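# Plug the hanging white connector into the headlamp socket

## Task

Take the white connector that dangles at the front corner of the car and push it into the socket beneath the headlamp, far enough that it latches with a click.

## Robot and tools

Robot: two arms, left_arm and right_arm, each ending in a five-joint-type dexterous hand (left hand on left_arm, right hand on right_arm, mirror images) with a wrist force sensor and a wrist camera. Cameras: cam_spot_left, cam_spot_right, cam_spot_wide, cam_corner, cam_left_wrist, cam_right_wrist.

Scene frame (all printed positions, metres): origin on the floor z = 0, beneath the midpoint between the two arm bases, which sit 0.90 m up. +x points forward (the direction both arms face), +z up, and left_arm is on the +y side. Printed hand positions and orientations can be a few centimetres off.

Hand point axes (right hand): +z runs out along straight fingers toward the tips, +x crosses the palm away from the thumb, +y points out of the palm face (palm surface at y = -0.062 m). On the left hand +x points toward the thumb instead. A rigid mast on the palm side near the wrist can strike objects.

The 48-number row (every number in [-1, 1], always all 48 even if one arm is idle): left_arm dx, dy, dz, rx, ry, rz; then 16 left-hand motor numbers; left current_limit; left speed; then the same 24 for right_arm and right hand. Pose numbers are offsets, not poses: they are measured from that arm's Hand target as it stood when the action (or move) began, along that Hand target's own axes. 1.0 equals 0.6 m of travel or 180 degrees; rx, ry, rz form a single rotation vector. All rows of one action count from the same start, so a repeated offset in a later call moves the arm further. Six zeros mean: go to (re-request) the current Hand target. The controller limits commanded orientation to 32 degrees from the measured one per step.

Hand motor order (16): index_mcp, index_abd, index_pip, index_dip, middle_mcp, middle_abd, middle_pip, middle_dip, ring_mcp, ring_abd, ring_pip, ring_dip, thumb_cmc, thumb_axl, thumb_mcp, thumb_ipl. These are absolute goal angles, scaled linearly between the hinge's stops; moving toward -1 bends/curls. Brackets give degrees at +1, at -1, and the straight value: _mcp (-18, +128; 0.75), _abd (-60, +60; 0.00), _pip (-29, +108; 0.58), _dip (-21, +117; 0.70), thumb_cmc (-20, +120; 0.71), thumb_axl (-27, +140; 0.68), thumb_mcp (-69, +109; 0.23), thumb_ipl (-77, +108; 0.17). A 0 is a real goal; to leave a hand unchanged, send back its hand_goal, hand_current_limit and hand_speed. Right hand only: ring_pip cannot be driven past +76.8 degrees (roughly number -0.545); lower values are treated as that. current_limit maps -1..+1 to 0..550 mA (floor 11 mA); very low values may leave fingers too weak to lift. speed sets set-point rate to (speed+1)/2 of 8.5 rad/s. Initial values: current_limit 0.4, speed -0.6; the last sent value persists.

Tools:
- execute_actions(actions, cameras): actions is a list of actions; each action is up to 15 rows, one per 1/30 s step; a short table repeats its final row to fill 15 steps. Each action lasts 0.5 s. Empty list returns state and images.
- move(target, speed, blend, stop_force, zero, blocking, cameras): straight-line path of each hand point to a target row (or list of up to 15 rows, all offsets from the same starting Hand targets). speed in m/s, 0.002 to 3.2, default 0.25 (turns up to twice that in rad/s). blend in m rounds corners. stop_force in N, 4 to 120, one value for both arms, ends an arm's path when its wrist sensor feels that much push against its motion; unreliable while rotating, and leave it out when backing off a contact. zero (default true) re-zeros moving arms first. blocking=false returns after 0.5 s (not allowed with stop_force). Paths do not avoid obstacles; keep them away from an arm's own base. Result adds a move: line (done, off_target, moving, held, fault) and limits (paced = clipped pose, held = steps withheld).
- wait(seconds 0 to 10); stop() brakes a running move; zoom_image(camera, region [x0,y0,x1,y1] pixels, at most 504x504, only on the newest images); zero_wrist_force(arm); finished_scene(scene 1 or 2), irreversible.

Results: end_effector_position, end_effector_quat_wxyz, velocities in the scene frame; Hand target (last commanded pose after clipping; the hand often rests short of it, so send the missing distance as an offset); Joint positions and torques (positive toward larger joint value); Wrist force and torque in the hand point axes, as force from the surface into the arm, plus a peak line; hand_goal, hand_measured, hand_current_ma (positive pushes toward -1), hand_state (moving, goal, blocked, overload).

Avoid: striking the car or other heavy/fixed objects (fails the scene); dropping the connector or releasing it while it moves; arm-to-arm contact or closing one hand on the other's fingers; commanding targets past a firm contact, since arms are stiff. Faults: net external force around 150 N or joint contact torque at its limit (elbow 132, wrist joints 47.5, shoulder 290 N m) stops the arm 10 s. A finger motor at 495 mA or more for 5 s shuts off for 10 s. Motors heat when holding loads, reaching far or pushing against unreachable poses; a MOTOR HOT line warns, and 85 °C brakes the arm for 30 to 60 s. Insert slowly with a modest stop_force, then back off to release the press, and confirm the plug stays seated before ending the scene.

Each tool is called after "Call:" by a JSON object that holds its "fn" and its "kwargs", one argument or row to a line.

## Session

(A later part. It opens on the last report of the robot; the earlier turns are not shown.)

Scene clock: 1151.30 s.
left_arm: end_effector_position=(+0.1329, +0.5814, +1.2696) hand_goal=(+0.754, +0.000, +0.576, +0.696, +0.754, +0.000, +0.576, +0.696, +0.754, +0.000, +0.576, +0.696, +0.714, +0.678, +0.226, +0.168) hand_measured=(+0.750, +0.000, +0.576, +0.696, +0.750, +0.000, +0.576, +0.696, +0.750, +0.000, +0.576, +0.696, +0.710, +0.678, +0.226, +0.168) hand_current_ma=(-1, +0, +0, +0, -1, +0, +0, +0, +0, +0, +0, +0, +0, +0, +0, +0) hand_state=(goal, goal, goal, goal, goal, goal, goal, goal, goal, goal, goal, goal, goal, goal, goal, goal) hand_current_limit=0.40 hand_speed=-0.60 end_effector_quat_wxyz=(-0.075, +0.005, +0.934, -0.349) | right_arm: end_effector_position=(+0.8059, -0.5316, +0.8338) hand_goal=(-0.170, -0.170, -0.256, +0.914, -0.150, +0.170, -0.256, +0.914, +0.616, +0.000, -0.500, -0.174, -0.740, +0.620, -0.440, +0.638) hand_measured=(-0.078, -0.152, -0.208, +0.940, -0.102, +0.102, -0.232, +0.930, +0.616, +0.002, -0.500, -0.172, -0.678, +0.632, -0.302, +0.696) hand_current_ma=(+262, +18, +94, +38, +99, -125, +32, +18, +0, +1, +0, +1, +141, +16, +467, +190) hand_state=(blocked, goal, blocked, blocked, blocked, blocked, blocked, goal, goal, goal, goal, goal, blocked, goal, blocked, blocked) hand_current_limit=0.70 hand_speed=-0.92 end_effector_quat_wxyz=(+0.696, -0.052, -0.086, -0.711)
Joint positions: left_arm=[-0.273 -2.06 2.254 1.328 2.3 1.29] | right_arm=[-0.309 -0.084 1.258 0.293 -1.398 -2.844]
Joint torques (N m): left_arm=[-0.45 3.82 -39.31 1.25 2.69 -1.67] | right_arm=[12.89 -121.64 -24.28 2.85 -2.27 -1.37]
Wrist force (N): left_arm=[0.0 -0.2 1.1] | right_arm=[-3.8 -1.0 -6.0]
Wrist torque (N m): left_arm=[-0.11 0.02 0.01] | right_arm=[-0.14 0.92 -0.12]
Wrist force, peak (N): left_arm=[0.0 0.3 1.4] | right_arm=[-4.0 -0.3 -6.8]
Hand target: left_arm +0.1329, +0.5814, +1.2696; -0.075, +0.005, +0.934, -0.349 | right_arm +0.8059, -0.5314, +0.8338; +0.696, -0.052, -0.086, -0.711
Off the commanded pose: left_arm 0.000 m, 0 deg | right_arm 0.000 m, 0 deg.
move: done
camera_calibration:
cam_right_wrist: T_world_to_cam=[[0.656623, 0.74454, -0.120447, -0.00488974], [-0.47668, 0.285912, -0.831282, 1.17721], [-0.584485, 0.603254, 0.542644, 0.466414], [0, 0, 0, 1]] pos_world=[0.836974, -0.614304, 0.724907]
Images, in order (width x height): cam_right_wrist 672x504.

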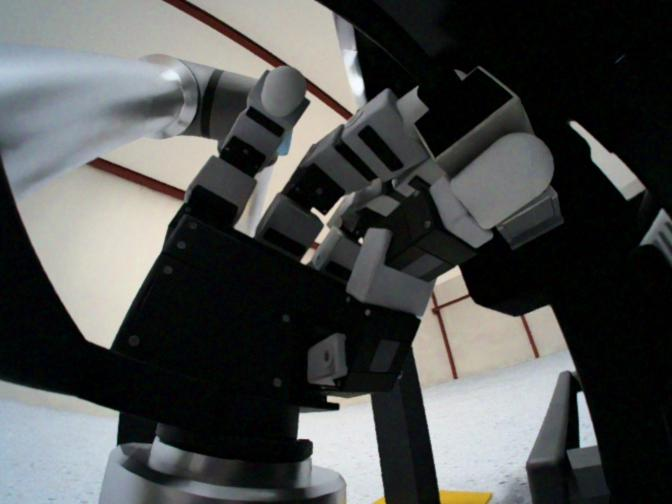

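Call:
{"fn": "move", "kwargs": {
  "target": [0,0,0,0,0,0,0.754,0,0.576,0.696,0.754,0,0.576,0.696,0.754,0,0.576,0.696,0.714,0.678,0.226,0.168,0.4,-0.6, 0,0.0020,0,0,0,0,-0.17,-0.17,-0.2555,0.913,-0.15,0.17,-0.2555,0.913,0.616,0,-0.5,-0.174,-0.74,0.62,-0.44,0.638,0.7,-0.92],
  "speed": 0.015
}}

Call:
{"fn": "move", "kwargs": {
  "target": [0,0,0,0,0,0,0.754,0,0.576,0.696,0.754,0,0.576,0.696,0.754,0,0.576,0.696,0.714,0.678,0.226,0.168,0.4,-0.6, 0,-0.0020,0,0,0,0,-0.17,-0.17,-0.2555,0.913,-0.15,0.17,-0.2555,0.913,0.616,0,-0.5,-0.174,-0.74,0.62,-0.44,0.638,0.7,-0.92],
  "speed": 0.015
}}

Call:
{"fn": "move", "kwargs": {
  "target": [0,0,0,0,0,0,0.754,0,0.576,0.696,0.754,0,0.576,0.696,0.754,0,0.576,0.696,0.714,0.678,0.226,0.168,0.4,-0.6, 0.0328,0.0,-0.0062,0,0,0,-0.17,-0.17,-0.2555,0.913,-0.15,0.17,-0.2555,0.913,0.616,0,-0.5,-0.174,-0.74,0.62,-0.44,0.638,0.7,-0.92],
  "speed": 0.03,
  "cameras": ["cam_right_wrist"]
}}

Call:
{"fn": "zoom_image", "kwargs": {
  "camera": "cam_right_wrist",
  "region": [470, 120, 610, 260]
}}

Scene clock: 1161.10 s.
left_arm: end_effector_position=(+0.1329, +0.5814, +1.2696) hand_goal=(+0.754, +0.000, +0.576, +0.696, +0.754, +0.000, +0.576, +0.696, +0.754, +0.000, +0.576, +0.696, +0.714, +0.678, +0.226, +0.168) hand_measured=(+0.750, +0.000, +0.576, +0.696, +0.750, +0.000, +0.576, +0.696, +0.750, +0.000, +0.576, +0.696, +0.710, +0.678, +0.226, +0.168) hand_current_ma=(-1, +0, +0, +0, -1, +0, +0, +0, +0, +0, +0, +0, +0, +0, +0, +0) hand_state=(goal, goal, goal, goal, goal, goal, goal, goal, goal, goal, goal, goal, goal, goal, goal, goal) hand_current_limit=0.40 hand_speed=-0.60 end_effector_quat_wxyz=(-0.075, +0.005, +0.934, -0.349) | right_arm: end_effector_position=(+0.8071, -0.5314, +0.8338) hand_goal=(-0.170, -0.170, -0.256, +0.914, -0.150, +0.170, -0.256, +0.914, +0.616, +0.000, -0.500, -0.174, -0.740, +0.620, -0.440, +0.638) hand_measured=(-0.078, -0.152, -0.208, +0.940, -0.102, +0.102, -0.232, +0.930, +0.616, +0.002, -0.500, -0.172, -0.678, +0.632, -0.302, +0.696) hand_current_ma=(+262, +18, +94, +38, +99, -125, +34, +18, +0, +1, +0, +1, +141, +16, +468, +190) hand_state=(blocked, goal, blocked, blocked, blocked, blocked, blocked, goal, goal, goal, goal, goal, blocked, goal, blocked, blocked) hand_current_limit=0.70 hand_speed=-0.92 end_effector_quat_wxyz=(+0.696, -0.052, -0.086, -0.711)
Joint positions: left_arm=[-0.273 -2.06 2.254 1.328 2.3 1.29] | right_arm=[-0.308 -0.083 1.254 0.296 -1.398 -2.845]
Joint torques (N m): left_arm=[1.99 4.52 -38.99 1.24 2.49 -1.57] | right_arm=[13.46 -89.79 -20.89 5.98 0.44 -2.76]
Wrist force (N): left_arm=[0.0 0.2 1.0] | right_arm=[-3.2 -2.8 -6.4]
Wrist torque (N m): left_arm=[-0.07 0.03 -0.01] | right_arm=[-0.16 0.88 0.20]
Wrist force, peak (N): left_arm=[0.2 0.2 1.4] | right_arm=[-3.2 -3.0 -6.8]
Hand target: left_arm +0.1329, +0.5814, +1.2696; -0.075, +0.005, +0.934, -0.349 | right_arm +0.8071, -0.5314, +0.8338; +0.696, -0.052, -0.086, -0.711
Off the commanded pose: left_arm 0.000 m, 0 deg | right_arm 0.000 m, 0 deg.
move: done

Scene clock: 1161.80 s.
left_arm: end_effector_position=(+0.1329, +0.5814, +1.2696) hand_goal=(+0.754, +0.000, +0.576, +0.696, +0.754, +0.000, +0.576, +0.696, +0.754, +0.000, +0.576, +0.696, +0.714, +0.678, +0.226, +0.168) hand_measured=(+0.750, +0.000, +0.576, +0.696, +0.750, +0.000, +0.576, +0.696, +0.750, +0.000, +0.576, +0.696, +0.710, +0.678, +0.226, +0.168) hand_current_ma=(-1, +0, +0, +0, -1, +0, +0, +0, +0, +0, +0, +0, +0, +0, +0, +0) hand_state=(goal, goal, goal, goal, goal, goal, goal, goal, goal, goal, goal, goal, goal, goal, goal, goal) hand_current_limit=0.40 hand_speed=-0.60 end_effector_quat_wxyz=(-0.075, +0.005, +0.934, -0.349) | right_arm: end_effector_position=(+0.8059, -0.5314, +0.8337) hand_goal=(-0.170, -0.170, -0.256, +0.914, -0.150, +0.170, -0.256, +0.914, +0.616, +0.000, -0.500, -0.174, -0.740, +0.620, -0.440, +0.638) hand_measured=(-0.078, -0.152, -0.208, +0.940, -0.102, +0.102, -0.232, +0.930, +0.616, +0.002, -0.500, -0.172, -0.678, +0.632, -0.302, +0.696) hand_current_ma=(+262, +18, +94, +38, +99, -125, +34, +18, +0, +1, +0, +1, +141, +16, +468, +190) hand_state=(blocked, goal, blocked, blocked, blocked, blocked, blocked, goal, goal, goal, goal, goal, blocked, goal, blocked, blocked) hand_current_limit=0.70 hand_speed=-0.92 end_effector_quat_wxyz=(+0.696, -0.052, -0.086, -0.711)
Joint positions: left_arm=[-0.273 -2.06 2.254 1.328 2.3 1.29] | right_arm=[-0.308 -0.084 1.258 0.293 -1.398 -2.845]
Joint torques (N m): left_arm=[1.04 4.99 -38.71 1.09 2.64 -1.59] | right_arm=[-14.28 -124.63 -6.61 3.17 -1.94 3.15]
Wrist force (N): left_arm=[-0.1 0.4 0.7] | right_arm=[-3.7 -0.5 -6.0]
Wrist torque (N m): left_arm=[-0.01 0.03 -0.02] | right_arm=[-0.16 0.90 -0.02]
Wrist force, peak (N): left_arm=[-0.1 0.2 1.2] | right_arm=[-3.5 -2.9 -6.4]
Hand target: left_arm +0.1329, +0.5814, +1.2696; -0.075, +0.005, +0.934, -0.349 | right_arm +0.8059, -0.5314, +0.8338; +0.696, -0.052, -0.086, -0.711
Off the commanded pose: left_arm 0.000 m, 0 deg | right_arm 0.000 m, 0 deg.
move: done

Scene clock: 1162.73 s.
left_arm: end_effector_position=(+0.1329, +0.5814, +1.2696) hand_goal=(+0.754, +0.000, +0.576, +0.696, +0.754, +0.000, +0.576, +0.696, +0.754, +0.000, +0.576, +0.696, +0.714, +0.678, +0.226, +0.168) hand_measured=(+0.750, +0.000, +0.576, +0.696, +0.750, +0.000, +0.576, +0.696, +0.750, +0.000, +0.576, +0.696, +0.710, +0.678, +0.226, +0.168) hand_current_ma=(-1, +0, +0, +0, -1, +0, +0, +0, +0, +0, +0, +0, +0, +0, +0, +0) hand_state=(goal, goal, goal, goal, goal, goal, goal, goal, goal, goal, goal, goal, goal, goal, goal, goal) hand_current_limit=0.40 hand_speed=-0.60 end_effector_quat_wxyz=(-0.075, +0.005, +0.934, -0.349) | right_arm: end_effector_position=(+0.8056, -0.5516, +0.8339) hand_goal=(-0.170, -0.170, -0.256, +0.914, -0.150, +0.170, -0.256, +0.914, +0.616, +0.000, -0.500, -0.174, -0.740, +0.620, -0.440, +0.638) hand_measured=(-0.078, -0.152, -0.206, +0.942, -0.102, +0.102, -0.232, +0.930, +0.616, +0.002, -0.500, -0.172, -0.678, +0.632, -0.302, +0.696) hand_current_ma=(+262, +19, +100, +41, +99, -125, +34, +18, +0, +1, +0, +1, +141, +16, +468, +190) hand_state=(blocked, goal, blocked, blocked, blocked, blocked, blocked, goal, goal, goal, goal, goal, blocked, goal, blocked, blocked) hand_current_limit=0.70 hand_speed=-0.92 end_effector_quat_wxyz=(+0.696, -0.052, -0.086, -0.711)
Joint positions: left_arm=[-0.273 -2.06 2.254 1.328 2.3 1.29] | right_arm=[-0.335 -0.084 1.255 0.291 -1.401 -2.817]
Joint torques (N m): left_arm=[1.58 4.26 -39.21 1.14 2.45 -1.7] | right_arm=[11.96 -122.43 -21.11 2.75 -1.61 -2.48]
Wrist force (N): left_arm=[0.1 0.1 0.9] | right_arm=[-3.3 -0.3 -5.1]
Wrist torque (N m): left_arm=[-0.07 0.01 0.00] | right_arm=[-0.06 0.96 -0.17]
Wrist force, peak (N): left_arm=[0.0 0.2 1.4] | right_arm=[-4.1 -0.4 -6.2]
Hand target: left_arm +0.1329, +0.5814, +1.2696; -0.075, +0.005, +0.934, -0.349 | right_arm +0.8056, -0.5515, +0.8339; +0.696, -0.052, -0.086, -0.711
Off the commanded pose: left_arm 0.000 m, 0 deg | right_arm 0.000 m, 0 deg.
move: done
camera_calibration:
cam_right_wrist: T_world_to_cam=[[0.656584, 0.744579, -0.120412, 0.0102415], [-0.476653, 0.285884, -0.831308, 1.18284], [-0.58455, 0.603219, 0.542612, 0.478304], [0, 0, 0, 1]] pos_world=[0.836674, -0.634304, 0.725007]
Images, in order (width x height): cam_right_wrist 672x504.

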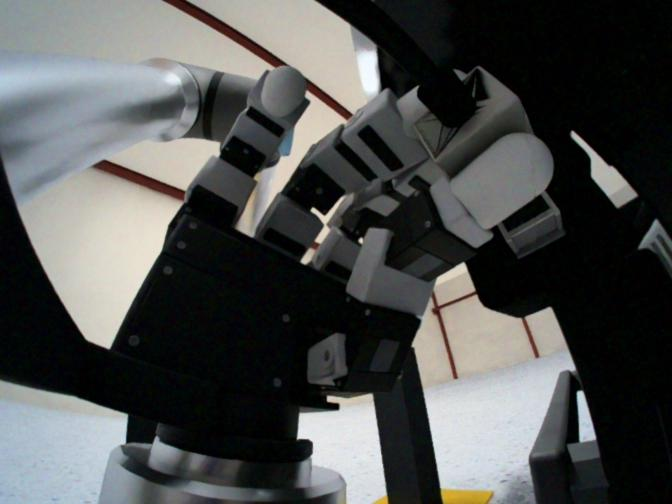

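Scaled by 3.600 from the camera's 672x504 image, which has a finer 960x720 frame.

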